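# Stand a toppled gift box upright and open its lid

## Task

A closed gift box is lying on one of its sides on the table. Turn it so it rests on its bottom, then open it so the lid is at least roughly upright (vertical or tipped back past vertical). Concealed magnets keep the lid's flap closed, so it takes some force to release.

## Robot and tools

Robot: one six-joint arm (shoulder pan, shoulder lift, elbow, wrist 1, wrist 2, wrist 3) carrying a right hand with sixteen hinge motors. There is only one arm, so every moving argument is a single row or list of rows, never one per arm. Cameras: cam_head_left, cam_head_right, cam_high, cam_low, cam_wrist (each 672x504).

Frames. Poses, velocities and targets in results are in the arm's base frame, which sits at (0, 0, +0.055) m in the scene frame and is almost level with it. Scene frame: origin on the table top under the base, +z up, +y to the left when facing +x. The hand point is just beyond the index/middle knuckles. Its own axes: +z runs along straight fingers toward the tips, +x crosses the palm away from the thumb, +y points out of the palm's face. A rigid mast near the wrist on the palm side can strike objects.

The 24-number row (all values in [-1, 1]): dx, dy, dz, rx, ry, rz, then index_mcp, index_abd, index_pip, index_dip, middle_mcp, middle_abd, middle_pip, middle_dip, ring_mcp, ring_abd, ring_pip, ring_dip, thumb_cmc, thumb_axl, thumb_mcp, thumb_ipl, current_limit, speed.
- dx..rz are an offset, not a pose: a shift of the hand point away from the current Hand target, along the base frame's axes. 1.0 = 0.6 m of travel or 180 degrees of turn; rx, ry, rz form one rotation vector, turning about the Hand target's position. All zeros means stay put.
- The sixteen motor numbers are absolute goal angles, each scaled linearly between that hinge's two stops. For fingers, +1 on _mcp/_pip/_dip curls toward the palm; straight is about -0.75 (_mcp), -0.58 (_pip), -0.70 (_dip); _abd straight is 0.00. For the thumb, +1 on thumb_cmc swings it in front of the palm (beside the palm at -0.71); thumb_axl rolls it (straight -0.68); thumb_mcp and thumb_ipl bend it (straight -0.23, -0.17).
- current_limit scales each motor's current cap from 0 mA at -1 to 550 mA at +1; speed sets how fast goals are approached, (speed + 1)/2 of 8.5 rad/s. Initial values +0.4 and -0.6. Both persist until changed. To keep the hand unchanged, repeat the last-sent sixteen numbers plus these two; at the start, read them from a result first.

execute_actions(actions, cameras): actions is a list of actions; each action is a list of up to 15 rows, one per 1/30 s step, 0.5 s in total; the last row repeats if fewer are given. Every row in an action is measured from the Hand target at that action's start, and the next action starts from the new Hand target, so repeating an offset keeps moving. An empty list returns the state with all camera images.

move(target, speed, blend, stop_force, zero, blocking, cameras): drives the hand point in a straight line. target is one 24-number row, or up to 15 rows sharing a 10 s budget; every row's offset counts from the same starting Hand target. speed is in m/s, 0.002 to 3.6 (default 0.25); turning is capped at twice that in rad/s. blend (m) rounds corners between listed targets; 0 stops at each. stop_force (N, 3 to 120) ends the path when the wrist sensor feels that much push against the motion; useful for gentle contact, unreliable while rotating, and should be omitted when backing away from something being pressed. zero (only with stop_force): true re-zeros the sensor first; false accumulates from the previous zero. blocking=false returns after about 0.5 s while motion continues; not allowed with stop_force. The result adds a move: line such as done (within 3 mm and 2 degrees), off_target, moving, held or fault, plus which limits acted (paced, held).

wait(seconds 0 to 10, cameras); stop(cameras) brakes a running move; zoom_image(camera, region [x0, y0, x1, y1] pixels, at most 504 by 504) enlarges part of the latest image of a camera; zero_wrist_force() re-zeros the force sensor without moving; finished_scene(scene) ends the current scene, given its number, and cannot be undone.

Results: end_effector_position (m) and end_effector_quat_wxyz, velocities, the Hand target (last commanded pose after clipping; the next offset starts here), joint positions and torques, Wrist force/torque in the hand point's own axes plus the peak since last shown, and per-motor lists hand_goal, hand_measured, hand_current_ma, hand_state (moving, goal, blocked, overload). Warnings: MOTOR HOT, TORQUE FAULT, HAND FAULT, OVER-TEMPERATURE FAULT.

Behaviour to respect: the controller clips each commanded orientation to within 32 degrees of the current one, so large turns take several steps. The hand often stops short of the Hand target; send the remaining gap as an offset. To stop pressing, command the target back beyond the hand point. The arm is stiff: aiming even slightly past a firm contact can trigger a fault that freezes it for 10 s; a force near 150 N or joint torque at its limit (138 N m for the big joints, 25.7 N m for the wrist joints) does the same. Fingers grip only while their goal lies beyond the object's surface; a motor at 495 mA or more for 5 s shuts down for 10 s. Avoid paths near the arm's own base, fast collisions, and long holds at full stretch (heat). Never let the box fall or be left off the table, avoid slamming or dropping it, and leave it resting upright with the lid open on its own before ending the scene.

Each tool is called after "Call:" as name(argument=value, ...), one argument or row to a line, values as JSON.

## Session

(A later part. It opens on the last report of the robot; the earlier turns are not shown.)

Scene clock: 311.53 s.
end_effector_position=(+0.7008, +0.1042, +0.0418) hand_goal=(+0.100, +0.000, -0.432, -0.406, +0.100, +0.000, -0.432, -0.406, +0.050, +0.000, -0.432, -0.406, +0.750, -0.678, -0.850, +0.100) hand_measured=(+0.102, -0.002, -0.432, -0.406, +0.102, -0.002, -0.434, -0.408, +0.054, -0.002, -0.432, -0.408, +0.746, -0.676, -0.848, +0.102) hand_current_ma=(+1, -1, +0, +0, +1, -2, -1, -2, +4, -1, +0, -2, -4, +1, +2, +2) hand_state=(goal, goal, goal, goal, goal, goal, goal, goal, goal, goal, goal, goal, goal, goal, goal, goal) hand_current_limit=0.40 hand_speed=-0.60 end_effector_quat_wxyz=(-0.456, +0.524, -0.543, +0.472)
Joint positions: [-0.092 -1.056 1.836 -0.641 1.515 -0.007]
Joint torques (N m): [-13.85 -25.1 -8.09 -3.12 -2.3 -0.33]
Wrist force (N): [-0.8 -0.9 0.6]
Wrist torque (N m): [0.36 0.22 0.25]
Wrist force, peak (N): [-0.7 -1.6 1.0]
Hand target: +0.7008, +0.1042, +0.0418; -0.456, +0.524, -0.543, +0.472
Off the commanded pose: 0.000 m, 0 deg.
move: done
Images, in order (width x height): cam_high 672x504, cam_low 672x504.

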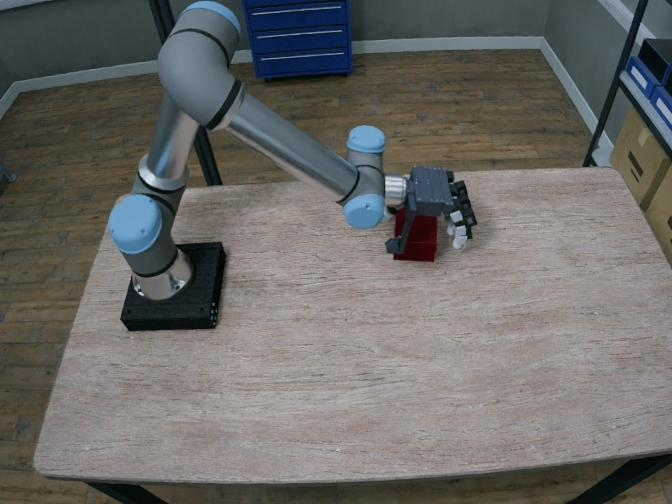

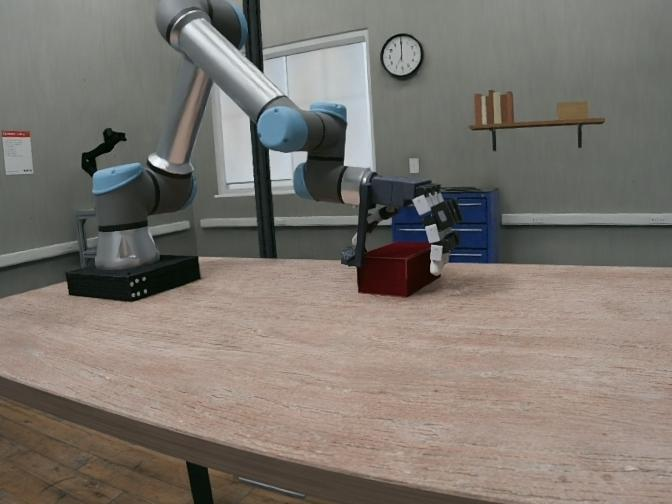

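Call:
move(
  target=[0,-0.015,-0.055,0,0,0,0.1,0,-0.431,-0.406,0.1,0,-0.431,-0.406,0.05,0,-0.431,-0.406,0.75,-0.678,-0.85,0.1,0.4,-0.6],
  stop_force=4,
  speed=0.06,
  cameras=["cam_high","cam_low","cam_head_left"],
)

Call:
zoom_image(
  camera="cam_high",
  region=[360, 140, 500, 280],
)

Call:
zoom_image(
  camera="cam_low",
  region=[300, 130, 500, 310],
)

Call:
zoom_image(
  camera="cam_head_left",
  region=[230, 300, 370, 440],
)

Scene clock: 321.20 s.
end_effector_position=(+0.7007, +0.1024, +0.0352) hand_goal=(+0.100, +0.000, -0.432, -0.406, +0.100, +0.000, -0.432, -0.406, +0.050, +0.000, -0.432, -0.406, +0.750, -0.678, -0.850, +0.100) hand_measured=(+0.102, -0.002, -0.432, -0.406, +0.102, -0.002, -0.434, -0.408, +0.054, -0.002, -0.432, -0.408, +0.746, -0.676, -0.848, +0.102) hand_current_ma=(+1, -1, +0, +0, +1, -1, -1, -2, +4, -1, +0, -2, -4, +1, +2, +2) hand_state=(goal, goal, goal, goal, goal, goal, goal, goal, goal, goal, goal, goal, goal, goal, goal, goal) hand_current_limit=0.40 hand_speed=-0.60 end_effector_quat_wxyz=(-0.456, +0.524, -0.543, +0.472)
Joint positions: [-0.096 -1.045 1.841 -0.656 1.511 -0.007]
Joint torques (N m): [13.95 -50.27 -26.22 0.4 2.37 2.2]
Wrist force (N): [-0.9 -1.0 0.7]
Wrist torque (N m): [0.35 0.23 0.21]
Wrist force, peak (N): [5.3 -28.7 -3.8]
Hand target: +0.7007, +0.1024, +0.0352; -0.456, +0.524, -0.543, +0.472 (not the last commanded pose)
Off the commanded pose: 0.027 m, 0 deg.
move: contact
Images, in order (width x height): cam_head_left 672x504, cam_high 672x504, cam_low 672x504.

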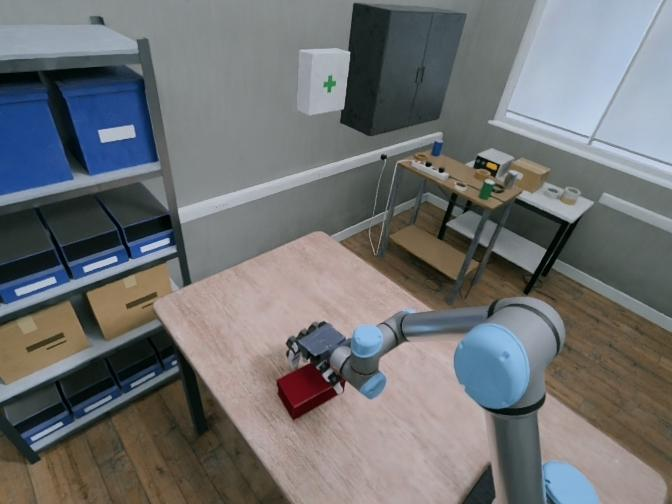

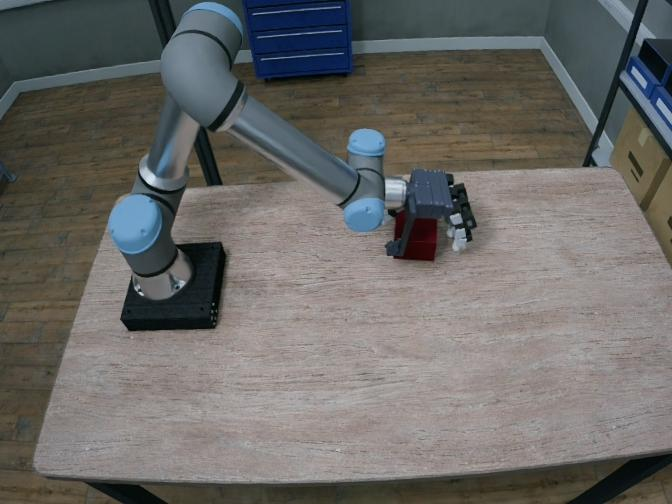

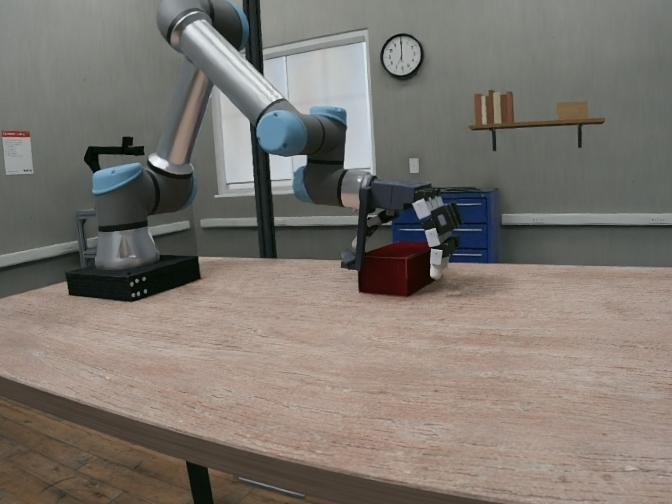

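Scaled by 3.600 from the camera's 672x504 image, which has a finer 960x720 frame.

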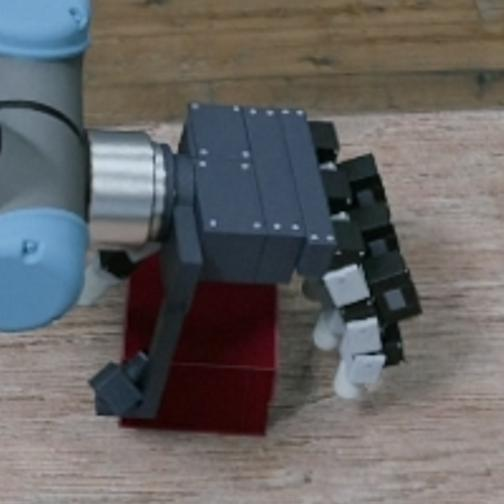

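Scaled by 2.520 from the camera's 672x504 image, which has a finer 960x720 frame.

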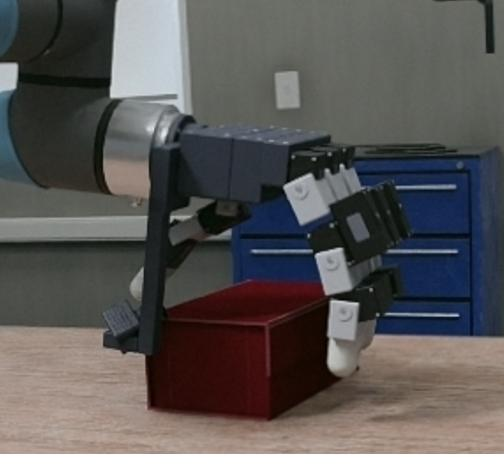

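Scaled by 3.600 from the camera's 672x504 image, which has a finer 960x720 frame.

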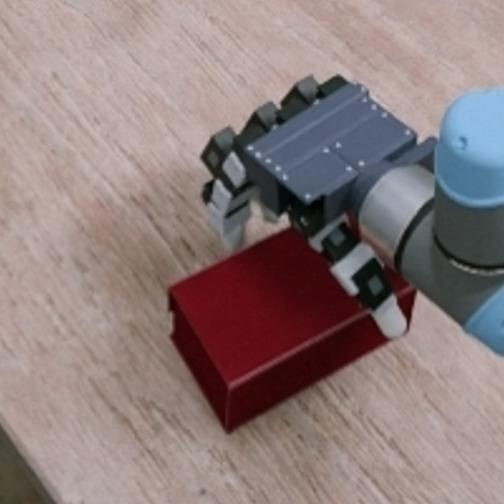

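Call:
move(
  target=[
    [0,-0.01,0.05,0,0,0,0.1,0,-0.431,-0.406,0.1,0,-0.431,-0.406,0.05,0,-0.431,-0.406,0.75,-0.678,-0.85,0.1,0.4,-0.6],
    [0.0,-0.078,0.05,0,0,0,0.1,0,-0.431,-0.406,0.1,0,-0.431,-0.406,0.05,0,-0.431,-0.406,0.75,-0.678,-0.85,0.1,0.4,-0.6],
  ],
  speed=0.1,
)

Call:
move(
  target=[0,0,-0.094,0,0,0,0.1,0,-0.431,-0.406,0.1,0,-0.431,-0.406,0.05,0,-0.431,-0.406,0.75,-0.678,-0.85,0.1,0.4,-0.6],
  stop_force=4,
  speed=0.06,
  cameras=["cam_high","cam_low","cam_head_left"],
)

Call:
zoom_image(
  camera="cam_high",
  region=[360, 140, 500, 280],
)

Call:
zoom_image(
  camera="cam_low",
  region=[300, 130, 500, 310],
)

Call:
zoom_image(
  camera="cam_head_left",
  region=[230, 300, 370, 440],
)

Scene clock: 339.43 s.
end_effector_position=(+0.7007, +0.0556, +0.0652) hand_goal=(+0.100, +0.000, -0.432, -0.406, +0.100, +0.000, -0.432, -0.406, +0.050, +0.000, -0.432, -0.406, +0.750, -0.678, -0.850, +0.100) hand_measured=(+0.102, -0.002, -0.432, -0.406, +0.102, -0.002, -0.434, -0.408, +0.054, -0.002, -0.432, -0.408, +0.746, -0.676, -0.848, +0.102) hand_current_ma=(+1, -1, +0, +0, +1, -1, -1, -2, +4, -1, +0, -2, -3, +1, +2, +2) hand_state=(goal, goal, goal, goal, goal, goal, goal, goal, goal, goal, goal, goal, goal, goal, goal, goal) hand_current_limit=0.40 hand_speed=-0.60 end_effector_quat_wxyz=(-0.456, +0.524, -0.543, +0.472)
Joint positions: [-0.194 -1.107 1.841 -0.593 1.414 -0.021]
Joint torques (N m): [-13.1 -47.6 -8.23 -3.11 -2.16 -2.03]
Wrist force (N): [-0.8 -0.6 1.0]
Wrist torque (N m): [0.39 0.21 0.29]
Wrist force, peak (N): [-1.3 -1.0 0.7]
Hand target: +0.7007, +0.0556, +0.0652; -0.456, +0.524, -0.543, +0.472
Off the commanded pose: 0.000 m, 0 deg.
move: done

Scene clock: 341.33 s.
end_effector_position=(+0.7007, +0.0556, +0.0088) hand_goal=(+0.100, +0.000, -0.432, -0.406, +0.100, +0.000, -0.432, -0.406, +0.050, +0.000, -0.432, -0.406, +0.750, -0.678, -0.850, +0.100) hand_measured=(+0.102, -0.002, -0.432, -0.406, +0.102, -0.002, -0.434, -0.408, +0.054, -0.002, -0.432, -0.408, +0.748, -0.676, -0.858, +0.098) hand_current_ma=(+1, -1, +0, +0, +1, -1, -1, -2, +4, -1, +0, -2, -1, +1, -12, -2) hand_state=(goal, goal, goal, goal, goal, goal, goal, goal, goal, goal, goal, goal, goal, goal, goal, goal) hand_current_limit=0.40 hand_speed=-0.60 end_effector_quat_wxyz=(-0.456, +0.524, -0.543, +0.472)
Joint positions: [-0.194 -1.008 1.872 -0.724 1.414 -0.021]
Joint torques (N m): [-0.21 -27.01 -8.1 -3.34 0.48 0.72]
Wrist force (N): [-0.9 -1.4 0.7]
Wrist torque (N m): [0.26 0.22 0.27]
Wrist force, peak (N): [-1.3 -2.2 0.5]
Hand target: +0.7007, +0.0556, +0.0088; -0.456, +0.524, -0.543, +0.472
Off the commanded pose: 0.000 m, 0 deg.
move: done
Images, in order (width x height): cam_head_left 672x504, cam_high 672x504, cam_low 672x504.

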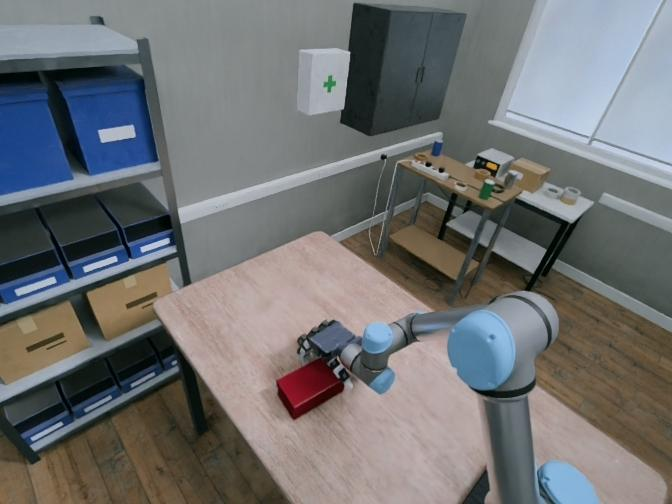

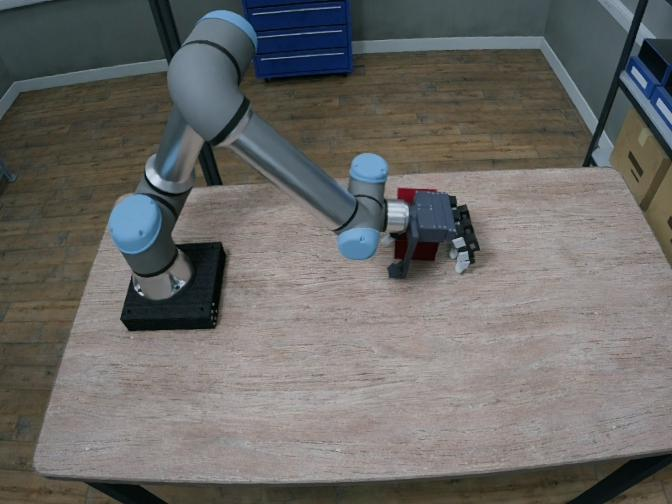

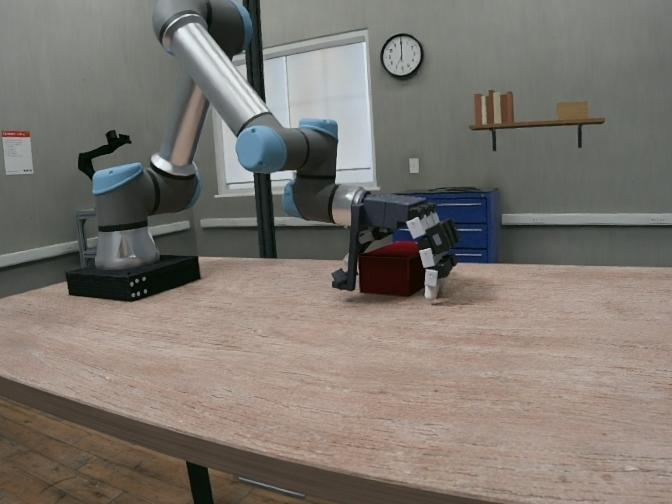

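Scaled by 3.600 from the camera's 672x504 image, which has a finer 960x720 frame.

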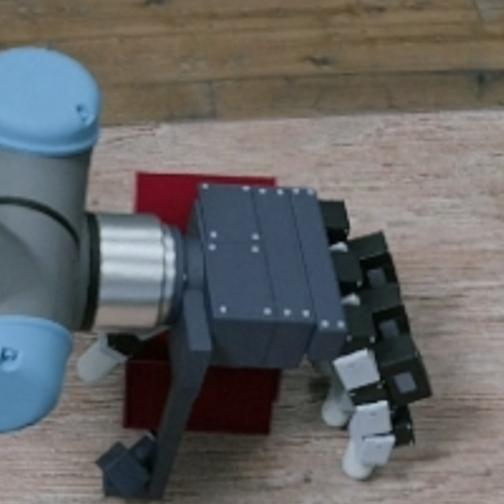

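Scaled by 2.520 from the camera's 672x504 image, which has a finer 960x720 frame.

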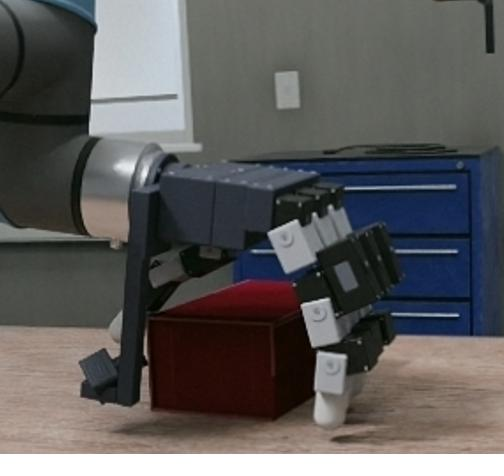

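Scaled by 3.600 from the camera's 672x504 image, which has a finer 960x720 frame.

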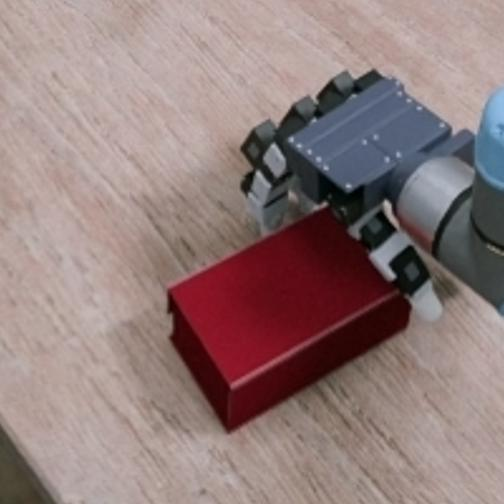

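Call:
move(
  target=[-0.005,0.015,0,0,0,0,0.1,0,-0.431,-0.406,0.1,0,-0.431,-0.406,0.05,0,-0.431,-0.406,0.75,-0.678,-0.85,0.1,0.4,-0.6],
  stop_force=4,
  speed=0.05,
)

Call:
move(
  target=[0,0,0,0,0,0,0.41,0,-0.431,-0.406,0.41,0,-0.431,-0.406,0.05,0,-0.431,-0.406,0.75,-0.678,-0.75,0.3,0.35,-0.9],
  cameras=["cam_high","cam_low","cam_head_left"],
)

Call:
zoom_image(
  camera="cam_high",
  region=[360, 140, 500, 280],
)

Call:
zoom_image(
  camera="cam_low",
  region=[300, 130, 500, 310],
)

Call:
zoom_image(
  camera="cam_head_left",
  region=[230, 300, 370, 440],
)

Scene clock: 350.77 s.
end_effector_position=(+0.6977, +0.0646, +0.0088) hand_goal=(+0.100, +0.000, -0.432, -0.406, +0.100, +0.000, -0.432, -0.406, +0.050, +0.000, -0.432, -0.406, +0.750, -0.678, -0.850, +0.100) hand_measured=(+0.102, -0.002, -0.432, -0.406, +0.102, -0.002, -0.434, -0.408, +0.054, -0.002, -0.432, -0.408, +0.748, -0.676, -0.848, +0.098) hand_current_ma=(+1, -1, +0, +0, +1, -1, -1, -2, +4, -1, +0, -2, -1, +1, +1, -1) hand_state=(goal, goal, goal, goal, goal, goal, goal, goal, goal, goal, goal, goal, goal, goal, goal, goal) hand_current_limit=0.40 hand_speed=-0.60 end_effector_quat_wxyz=(-0.456, +0.524, -0.543, +0.472)
Joint positions: [-0.177 -1.011 1.879 -0.727 1.431 -0.018]
Joint torques (N m): [16.04 -52.44 -7.71 -3.05 2.4 2.02]
Wrist force (N): [-0.8 -0.4 1.3]
Wrist torque (N m): [0.36 0.19 0.20]
Wrist force, peak (N): [-1.0 -1.5 0.8]
Hand target: +0.6977, +0.0646, +0.0088; -0.456, +0.524, -0.543, +0.472
Off the commanded pose: 0.000 m, 0 deg.
move: done

Scene clock: 351.77 s.
end_effector_position=(+0.6977, +0.0646, +0.0089) hand_goal=(+0.410, +0.000, -0.432, -0.406, +0.410, +0.000, -0.432, -0.406, +0.050, +0.000, -0.432, -0.406, +0.750, -0.678, -0.750, +0.300) hand_measured=(+0.234, -0.002, -0.460, -0.416, +0.248, -0.002, -0.460, -0.412, +0.054, -0.002, -0.432, -0.408, +0.754, -0.676, -0.780, +0.272) hand_current_ma=(-371, -1, -48, -12, -371, -1, -51, -7, +4, -1, +0, -2, +3, +1, -79, -77) hand_state=(blocked, goal, blocked, goal, blocked, goal, blocked, goal, goal, goal, goal, goal, goal, goal, blocked, blocked) hand_current_limit=0.35 hand_speed=-0.90 end_effector_quat_wxyz=(-0.456, +0.524, -0.543, +0.472)
Joint positions: [-0.177 -1.011 1.879 -0.727 1.431 -0.018]
Joint torques (N m): [14.5 -44.47 -8.1 0.08 1.99 1.77]
Wrist force (N): [-0.6 -8.3 2.1]
Wrist torque (N m): [0.33 0.25 0.16]
Wrist force, peak (N): [-0.6 -9.0 2.3]
Hand target: +0.6977, +0.0646, +0.0088; -0.456, +0.524, -0.543, +0.472
Off the commanded pose: 0.000 m, 0 deg.
move: done
Images, in order (width x height): cam_head_left 672x504, cam_high 672x504, cam_low 672x504.

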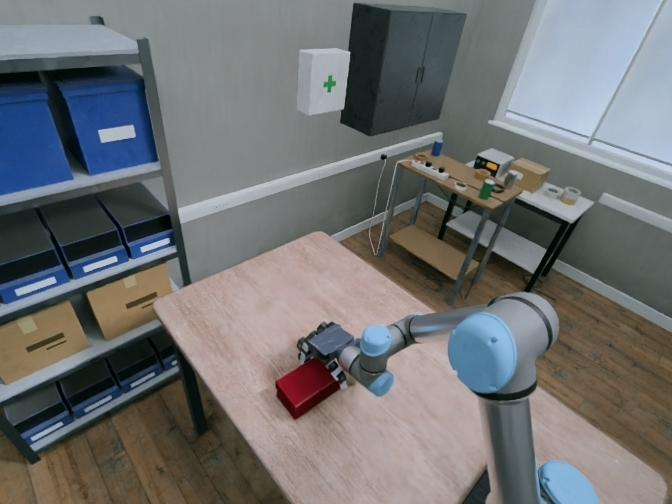

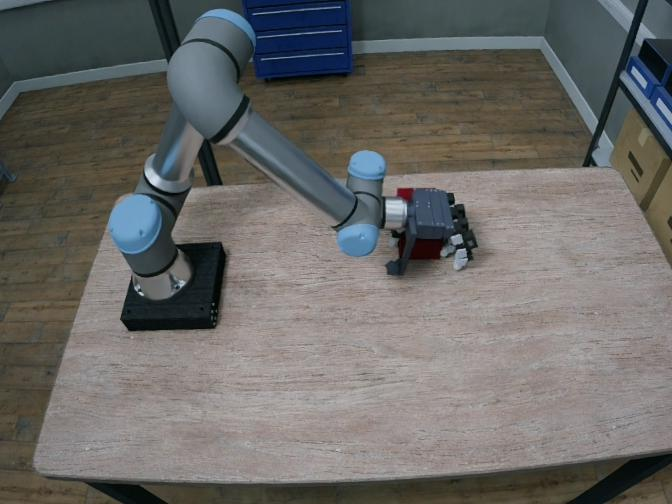

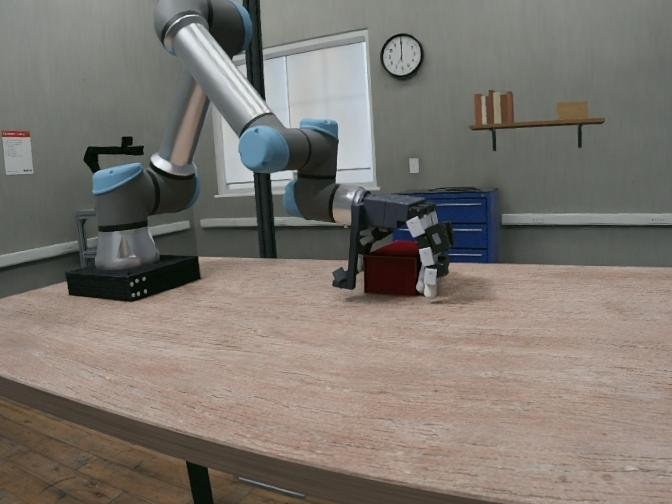

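Scaled by 3.600 from the camera's 672x504 image, which has a finer 960x720 frame.

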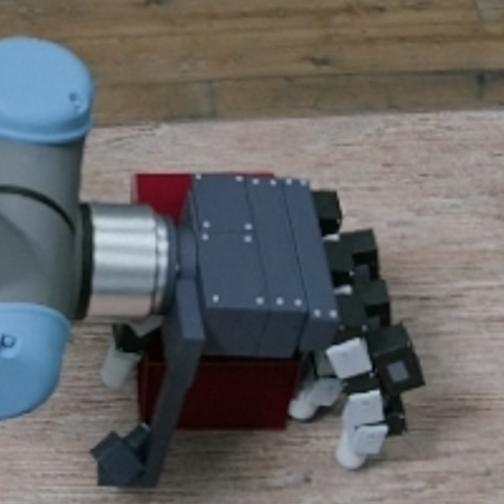

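Scaled by 2.520 from the camera's 672x504 image, which has a finer 960x720 frame.

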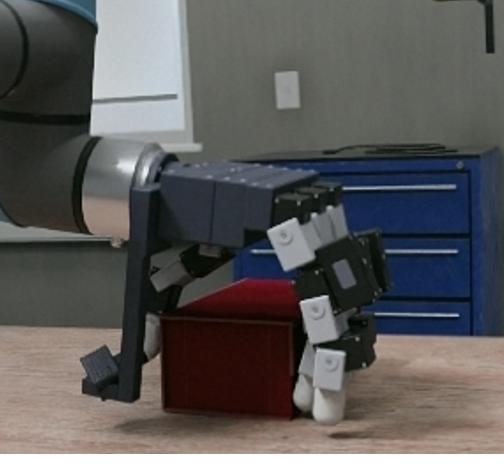

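Scaled by 3.600 from the camera's 672x504 image, which has a finer 960x720 frame.

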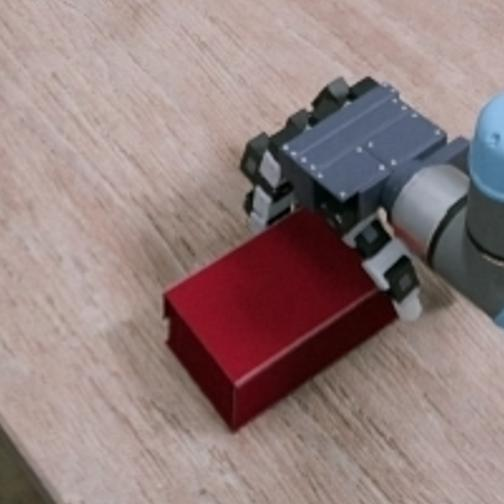

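Call:
move(
  target=[0,0,0.008,0,0,0,0.41,0,-0.431,-0.406,0.41,0,-0.431,-0.406,0.05,0,-0.431,-0.406,0.75,-0.678,-0.75,0.45,0.35,-0.9],
  speed=0.03,
)

Call:
move(
  target=[0,0,0,0,0,0,0.068,0,-0.285,-0.043,0.45,0,-0.431,-0.406,0.05,0,-0.431,-0.406,0.75,-0.678,-0.75,0.45,0.4,-0.9],
)

Call:
move(
  target=[0,0,0,0,0,0,-0.1,0,-0.066,0.2,0.45,0,-0.431,-0.406,0.05,0,-0.431,-0.406,0.75,-0.678,-0.75,0.45,0.5,-0.9],
  cameras=["cam_high","cam_low"],
)

Call:
zoom_image(
  camera="cam_high",
  region=[360, 140, 500, 280],
)

Call:
zoom_image(
  camera="cam_low",
  region=[300, 130, 500, 310],
)

Scene clock: 357.00 s.
end_effector_position=(+0.6977, +0.0646, +0.0136) hand_goal=(+0.410, +0.000, -0.432, -0.406, +0.410, +0.000, -0.432, -0.406, +0.050, +0.000, -0.432, -0.406, +0.750, -0.678, -0.750, +0.450) hand_measured=(+0.256, -0.002, -0.472, -0.434, +0.258, -0.004, -0.472, -0.426, +0.054, -0.002, -0.432, -0.408, +0.766, -0.676, -0.798, +0.396) hand_current_ma=(-370, -1, -79, -52, -371, -2, -81, -29, +4, -1, +0, -2, +22, +1, -154, -194) hand_state=(blocked, goal, blocked, blocked, blocked, goal, blocked, goal, goal, goal, goal, goal, goal, goal, blocked, blocked) hand_current_limit=0.35 hand_speed=-0.90 end_effector_quat_wxyz=(-0.456, +0.524, -0.543, +0.472)
Joint positions: [-0.177 -1.02 1.877 -0.716 1.431 -0.018]
Joint torques (N m): [13.59 -52.61 -25.66 0.13 0.76 0.13]
Wrist force (N): [-0.9 1.1 1.3]
Wrist torque (N m): [0.54 0.25 0.11]
Wrist force, peak (N): [-0.6 -9.0 2.1]
Hand target: +0.6977, +0.0646, +0.0136; -0.456, +0.524, -0.543, +0.472
Off the commanded pose: 0.000 m, 0 deg.
move: done

Scene clock: 358.27 s.
end_effector_position=(+0.6977, +0.0646, +0.0136) hand_goal=(+0.068, +0.000, -0.286, -0.044, +0.450, +0.000, -0.432, -0.406, +0.050, +0.000, -0.432, -0.406, +0.750, -0.678, -0.750, +0.450) hand_measured=(+0.058, +0.002, -0.318, -0.098, +0.260, -0.002, -0.476, -0.426, +0.054, -0.002, -0.432, -0.408, +0.748, -0.678, -0.800, +0.406) hand_current_ma=(-12, +1, -59, -123, -385, -1, -95, -32, +4, -1, +0, -2, -1, +0, -164, -140) hand_state=(goal, goal, blocked, blocked, blocked, goal, blocked, blocked, goal, goal, goal, goal, goal, goal, blocked, blocked) hand_current_limit=0.40 hand_speed=-0.90 end_effector_quat_wxyz=(-0.456, +0.524, -0.543, +0.472)
Joint positions: [-0.177 -1.02 1.877 -0.716 1.431 -0.018]
Joint torques (N m): [13.44 -51.32 -24.33 0.11 0.12 -0.25]
Wrist force (N): [-0.9 1.6 1.5]
Wrist torque (N m): [0.55 0.25 0.08]
Wrist force, peak (N): [-0.9 1.6 1.5]
Hand target: +0.6977, +0.0646, +0.0136; -0.456, +0.524, -0.543, +0.472
Off the commanded pose: 0.000 m, 0 deg.
move: done

Scene clock: 359.20 s.
end_effector_position=(+0.6977, +0.0646, +0.0136) hand_goal=(-0.100, +0.000, -0.066, +0.200, +0.450, +0.000, -0.432, -0.406, +0.050, +0.000, -0.432, -0.406, +0.750, -0.678, -0.750, +0.450) hand_measured=(-0.124, +0.002, -0.128, +0.144, +0.260, +0.000, -0.476, -0.426, +0.054, -0.002, -0.432, -0.408, +0.748, -0.678, -0.800, +0.406) hand_current_ma=(-45, +1, -150, -130, -413, +0, -95, -32, +4, -1, +0, -2, -1, +0, -164, -139) hand_state=(blocked, goal, blocked, blocked, blocked, goal, blocked, blocked, goal, goal, goal, goal, goal, goal, blocked, blocked) hand_current_limit=0.50 hand_speed=-0.90 end_effector_quat_wxyz=(-0.456, +0.524, -0.543, +0.472)
Joint positions: [-0.177 -1.02 1.877 -0.716 1.431 -0.018]
Joint torques (N m): [12.1 -51.49 -24.62 -0.13 -0.27 -0.9]
Wrist force (N): [-0.8 1.3 1.5]
Wrist torque (N m): [0.54 0.22 0.15]
Wrist force, peak (N): [-1.1 1.5 1.3]
Hand target: +0.6977, +0.0646, +0.0136; -0.456, +0.524, -0.543, +0.472
Off the commanded pose: 0.000 m, 0 deg.
move: done
Images, in order (width x height): cam_high 672x504, cam_low 672x504.

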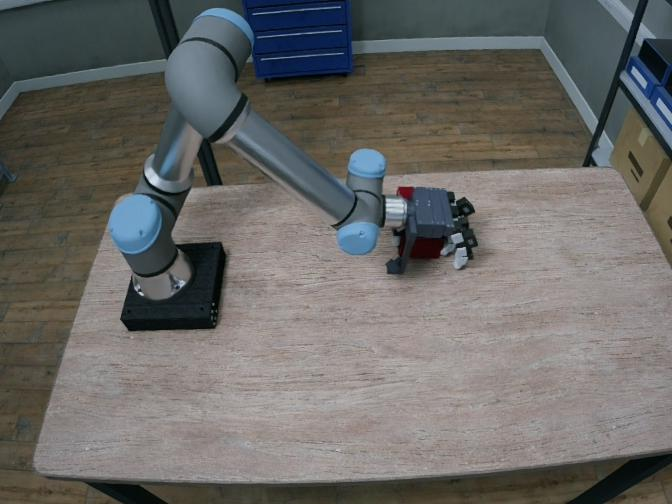

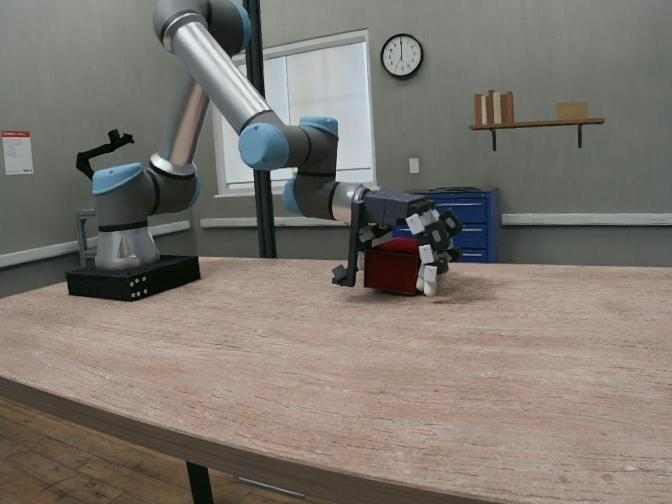

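Scaled by 3.600 from the camera's 672x504 image, which has a finer 960x720 frame.

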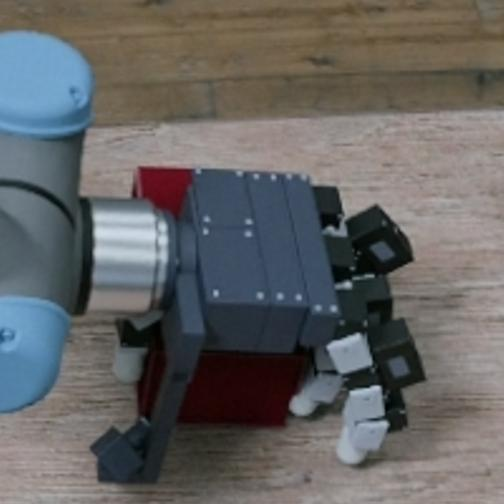

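Scaled by 2.520 from the camera's 672x504 image, which has a finer 960x720 frame.

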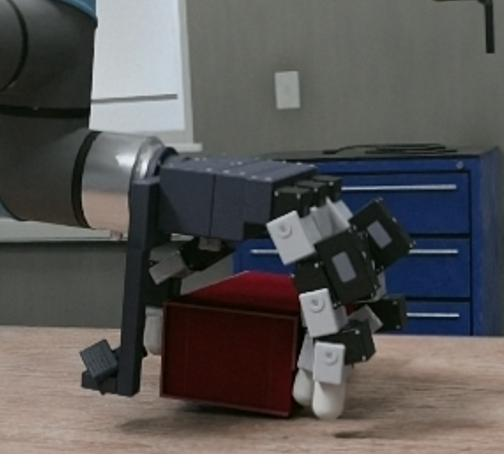

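Call:
move(
  target=[0,0,0,0,0,0,-0.26,0,0.08,0.35,0.45,0,-0.431,-0.406,0.05,0,-0.431,-0.406,0.75,-0.678,-0.75,0.45,0.6,-0.9],
)

Call:
move(
  target=[0,0,0,0,0,0,-0.42,0,0.2,0.5,0.45,0,-0.431,-0.406,0.05,0,-0.431,-0.406,0.75,-0.678,-0.75,0.45,0.6,-0.9],
  cameras=["cam_high","cam_low"],
)

Call:
zoom_image(
  camera="cam_high",
  region=[360, 140, 500, 280],
)

Call:
zoom_image(
  camera="cam_low",
  region=[300, 130, 500, 310],
)

Scene clock: 364.50 s.
end_effector_position=(+0.6977, +0.0646, +0.0136) hand_goal=(-0.260, +0.000, +0.080, +0.350, +0.450, +0.000, -0.432, -0.406, +0.050, +0.000, -0.432, -0.406, +0.750, -0.678, -0.750, +0.450) hand_measured=(-0.266, +0.002, +0.044, +0.320, +0.262, +0.000, -0.476, -0.426, +0.054, -0.002, -0.432, -0.408, +0.748, -0.678, -0.800, +0.406) hand_current_ma=(-7, +1, -68, -54, -440, +0, -95, -32, +4, -1, +0, -2, -1, +0, -164, -139) hand_state=(goal, goal, blocked, blocked, blocked, goal, blocked, blocked, goal, goal, goal, goal, goal, goal, blocked, blocked) hand_current_limit=0.60 hand_speed=-0.90 end_effector_quat_wxyz=(-0.456, +0.524, -0.543, +0.472)
Joint positions: [-0.177 -1.02 1.877 -0.716 1.431 -0.018]
Joint torques (N m): [10.53 -49.36 -24.44 -1.27 -0.97 -1.16]
Wrist force (N): [-0.8 0.8 1.1]
Wrist torque (N m): [0.48 0.20 0.17]
Wrist force, peak (N): [-0.8 1.3 1.7]
Hand target: +0.6977, +0.0646, +0.0136; -0.456, +0.524, -0.543, +0.472
Off the commanded pose: 0.000 m, 0 deg.
move: done

Scene clock: 365.23 s.
end_effector_position=(+0.6977, +0.0646, +0.0136) hand_goal=(-0.420, +0.000, +0.200, +0.500, +0.450, +0.000, -0.432, -0.406, +0.050, +0.000, -0.432, -0.406, +0.750, -0.678, -0.750, +0.450) hand_measured=(-0.406, +0.002, +0.198, +0.496, +0.262, +0.000, -0.478, -0.430, +0.054, -0.002, -0.432, -0.408, +0.748, -0.678, -0.800, +0.410) hand_current_ma=(+21, +1, -2, -3, -440, +0, -101, -38, +4, -1, +0, -2, -1, +0, -164, -121) hand_state=(goal, goal, goal, goal, blocked, goal, blocked, blocked, goal, goal, goal, goal, goal, goal, blocked, blocked) hand_current_limit=0.60 hand_speed=-0.90 end_effector_quat_wxyz=(-0.456, +0.524, -0.543, +0.472)
Joint positions: [-0.177 -1.02 1.877 -0.716 1.431 -0.018]
Joint torques (N m): [10.5 -49.93 -23.99 -1.43 -1.19 -0.97]
Wrist force (N): [-1.0 0.6 0.9]
Wrist torque (N m): [0.49 0.20 0.18]
Wrist force, peak (N): [-0.8 0.9 1.4]
Hand target: +0.6977, +0.0646, +0.0136; -0.456, +0.524, -0.543, +0.472
Off the commanded pose: 0.000 m, 0 deg.
move: done
Images, in order (width x height): cam_high 672x504, cam_low 672x504.

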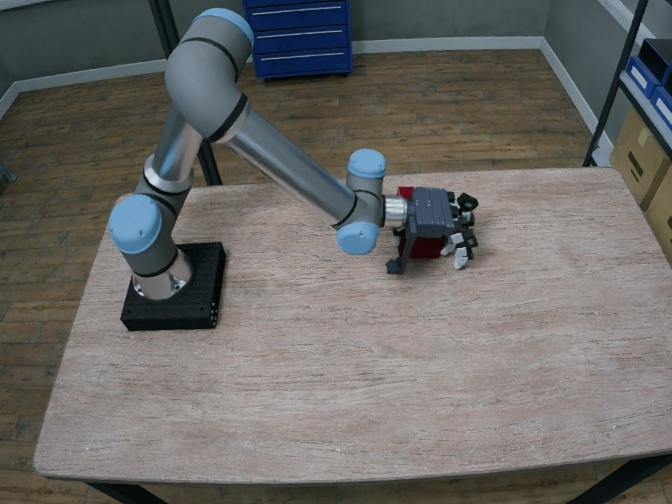

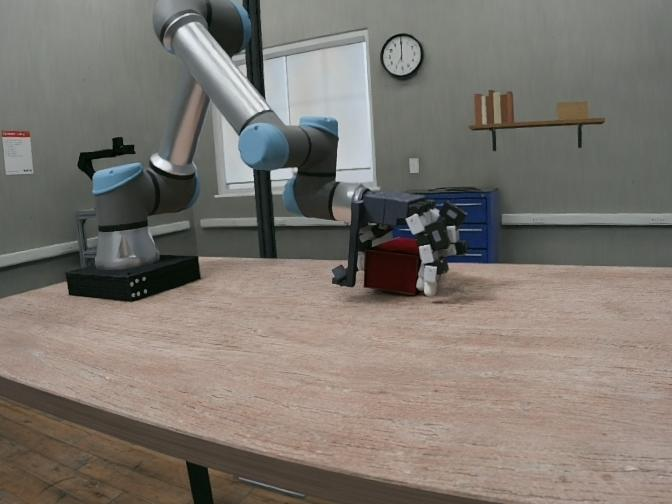

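Scaled by 3.600 from the camera's 672x504 image, which has a finer 960x720 frame.

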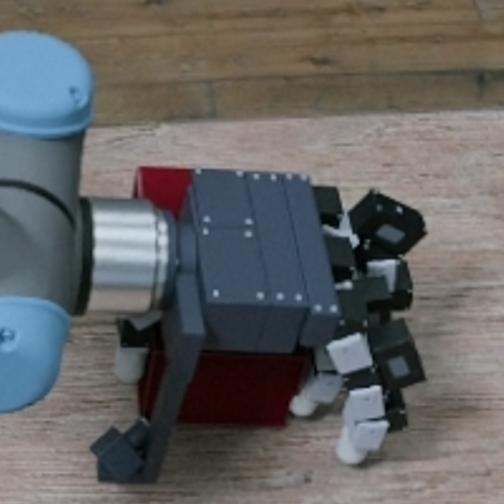

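Scaled by 2.520 from the camera's 672x504 image, which has a finer 960x720 frame.

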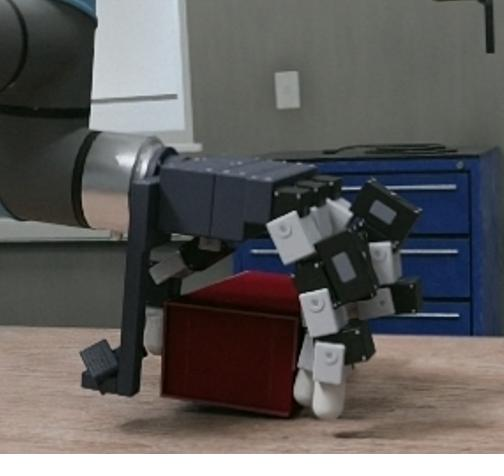

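Call:
move(
  target=[0,0,-0.005,0,0,0,-0.42,0,0.2,0.5,0.41,0,-0.431,-0.406,0.05,0,-0.431,-0.406,0.75,-0.678,-0.75,0.45,0.35,-0.9],
  speed=0.03,
)

Call:
move(
  target=[0,0,0,0,0,0,0.0,0,-0.431,-0.406,0.1,0,-0.431,-0.406,0.05,0,-0.431,-0.406,0.75,-0.678,-0.9,0.0,0.4,-0.85],
)

Call:
move(
  target=[0.037,0.0,0.0,0,0,0,0.1,0,-0.431,-0.406,0.1,0,-0.431,-0.406,0.05,0,-0.431,-0.406,0.75,-0.678,-0.9,0.0,0.4,-0.85],
  speed=0.06,
  stop_force=4,
)

Call:
move(
  target=[0,0,0,0,0,0,0.45,0,-0.431,-0.406,0.45,0,-0.431,-0.406,0.05,0,-0.431,-0.406,0.75,-0.678,-0.85,0.2,0.35,-0.9],
  cameras=["cam_high","cam_low"],
)

Call:
zoom_image(
  camera="cam_high",
  region=[360, 140, 500, 280],
)

Call:
zoom_image(
  camera="cam_low",
  region=[300, 130, 500, 310],
)

Scene clock: 373.77 s.
end_effector_position=(+0.6977, +0.0646, +0.0107) hand_goal=(-0.420, +0.000, +0.200, +0.500, +0.410, +0.000, -0.432, -0.406, +0.050, +0.000, -0.432, -0.406, +0.750, -0.678, -0.750, +0.450) hand_measured=(-0.406, +0.002, +0.198, +0.496, +0.262, +0.000, -0.478, -0.430, +0.054, -0.002, -0.432, -0.408, +0.748, -0.678, -0.800, +0.410) hand_current_ma=(+21, +1, -2, -3, -371, +0, -101, -38, +4, -1, +0, -2, -1, +0, -164, -120) hand_state=(goal, goal, goal, goal, blocked, goal, blocked, blocked, goal, goal, goal, goal, goal, goal, blocked, blocked) hand_current_limit=0.35 hand_speed=-0.90 end_effector_quat_wxyz=(-0.456, +0.524, -0.543, +0.472)
Joint positions: [-0.177 -1.015 1.878 -0.723 1.431 -0.018]
Joint torques (N m): [10.82 -26.43 -8.35 -3.39 -0.93 -0.97]
Wrist force (N): [-0.4 0.5 1.0]
Wrist torque (N m): [0.47 0.13 0.24]
Wrist force, peak (N): [-1.3 0.6 1.4]
Hand target: +0.6977, +0.0646, +0.0106; -0.456, +0.524, -0.543, +0.472
Off the commanded pose: 0.000 m, 0 deg.
move: done

Scene clock: 375.77 s.
end_effector_position=(+0.6977, +0.0646, +0.0106) hand_goal=(+0.000, +0.000, -0.432, -0.406, +0.100, +0.000, -0.432, -0.406, +0.050, +0.000, -0.432, -0.406, +0.750, -0.678, -0.900, +0.000) hand_measured=(+0.002, +0.002, -0.428, -0.402, +0.110, +0.002, -0.434, -0.408, +0.054, -0.002, -0.432, -0.408, +0.746, -0.678, -0.892, +0.004) hand_current_ma=(+1, +1, +3, +2, +11, +0, -1, -2, +4, -1, +0, -2, -4, +1, +14, +4) hand_state=(goal, goal, goal, goal, goal, goal, goal, goal, goal, goal, goal, goal, goal, goal, goal, goal) hand_current_limit=0.40 hand_speed=-0.85 end_effector_quat_wxyz=(-0.456, +0.524, -0.543, +0.472)
Joint positions: [-0.177 -1.015 1.878 -0.723 1.431 -0.018]
Joint torques (N m): [9.89 -26.63 -8.5 -1.58 -1.04 -0.76]
Wrist force (N): [-0.8 -0.6 1.2]
Wrist torque (N m): [0.36 0.21 0.19]
Wrist force, peak (N): [-1.0 -1.3 1.8]
Hand target: +0.6977, +0.0646, +0.0106; -0.456, +0.524, -0.543, +0.472
Off the commanded pose: 0.000 m, 0 deg.
move: done

Scene clock: 377.17 s.
end_effector_position=(+0.7199, +0.0646, +0.0106) hand_goal=(+0.100, +0.000, -0.432, -0.406, +0.100, +0.000, -0.432, -0.406, +0.050, +0.000, -0.432, -0.406, +0.750, -0.678, -0.900, +0.000) hand_measured=(+0.102, +0.002, -0.428, -0.402, +0.108, +0.002, -0.434, -0.408, +0.054, -0.002, -0.432, -0.408, +0.746, -0.678, -0.892, +0.004) hand_current_ma=(+1, +1, +3, +2, +11, +0, -1, -2, +4, -1, +0, -2, -4, +1, +14, +4) hand_state=(goal, goal, goal, goal, goal, goal, goal, goal, goal, goal, goal, goal, goal, goal, goal, goal) hand_current_limit=0.40 hand_speed=-0.85 end_effector_quat_wxyz=(-0.456, +0.524, -0.543, +0.472)
Joint positions: [-0.169 -0.978 1.808 -0.69 1.439 -0.017]
Joint torques (N m): [14.19 -28.73 -24.55 0.26 2.28 2.1]
Wrist force (N): [-0.8 -0.4 0.9]
Wrist torque (N m): [0.40 0.21 0.20]
Wrist force, peak (N): [-1.2 -0.7 1.4]
Hand target: +0.7199, +0.0646, +0.0106; -0.456, +0.524, -0.543, +0.472
Off the commanded pose: 0.000 m, 0 deg.
move: done

Scene clock: 378.40 s.
end_effector_position=(+0.7199, +0.0646, +0.0106) hand_goal=(+0.450, +0.000, -0.432, -0.406, +0.450, +0.000, -0.432, -0.406, +0.050, +0.000, -0.432, -0.406, +0.750, -0.678, -0.850, +0.200) hand_measured=(+0.350, +0.002, -0.454, -0.410, +0.348, +0.000, -0.456, -0.410, +0.054, -0.002, -0.432, -0.408, +0.758, -0.684, -0.890, +0.164) hand_current_ma=(-322, +1, -35, -4, -338, +0, -40, -3, +4, -1, +0, -2, +10, -8, -120, -105) hand_state=(blocked, goal, blocked, goal, blocked, goal, blocked, goal, goal, goal, goal, goal, goal, goal, blocked, blocked) hand_current_limit=0.35 hand_speed=-0.90 end_effector_quat_wxyz=(-0.456, +0.524, -0.543, +0.472)
Joint positions: [-0.169 -0.978 1.808 -0.69 1.439 -0.017]
Joint torques (N m): [12.44 -28.89 -18.37 -0.69 2.25 1.38]
Wrist force (N): [-0.9 -9.6 2.0]
Wrist torque (N m): [0.12 0.19 0.17]
Wrist force, peak (N): [-0.8 -10.0 2.0]
Hand target: +0.7199, +0.0646, +0.0106; -0.456, +0.524, -0.543, +0.472
Off the commanded pose: 0.000 m, 0 deg.
move: done
Images, in order (width x height): cam_high 672x504, cam_low 672x504.

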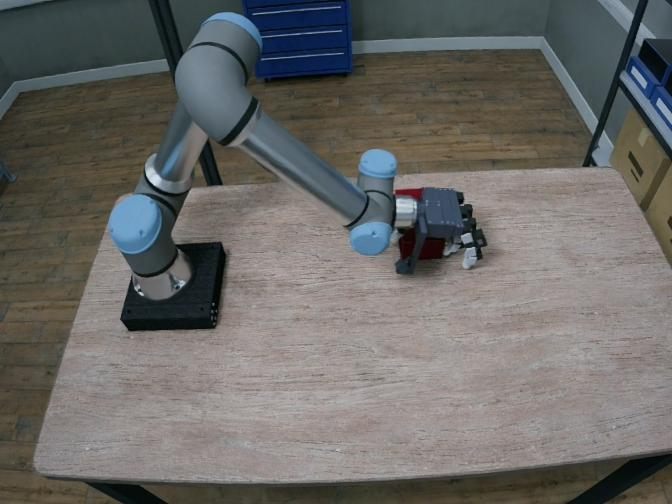

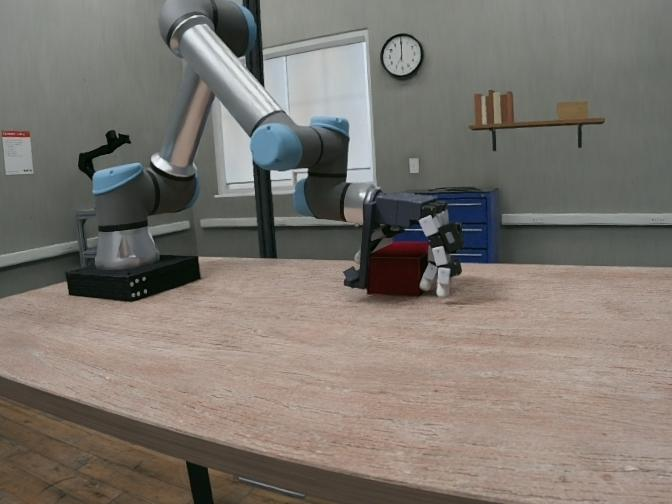

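Scaled by 3.600 from the camera's 672x504 image, which has a finer 960x720 frame.

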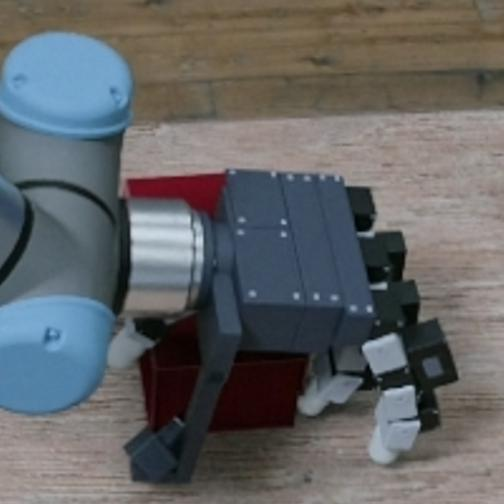

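Scaled by 2.520 from the camera's 672x504 image, which has a finer 960x720 frame.

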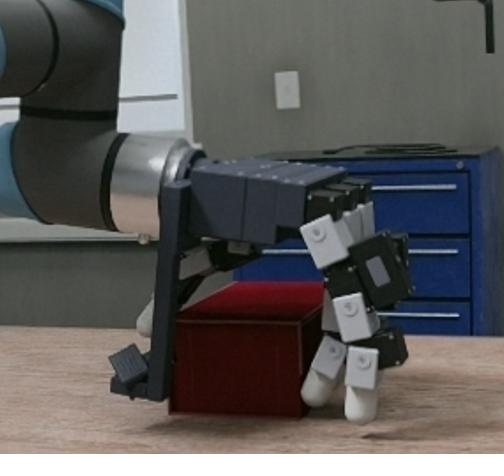

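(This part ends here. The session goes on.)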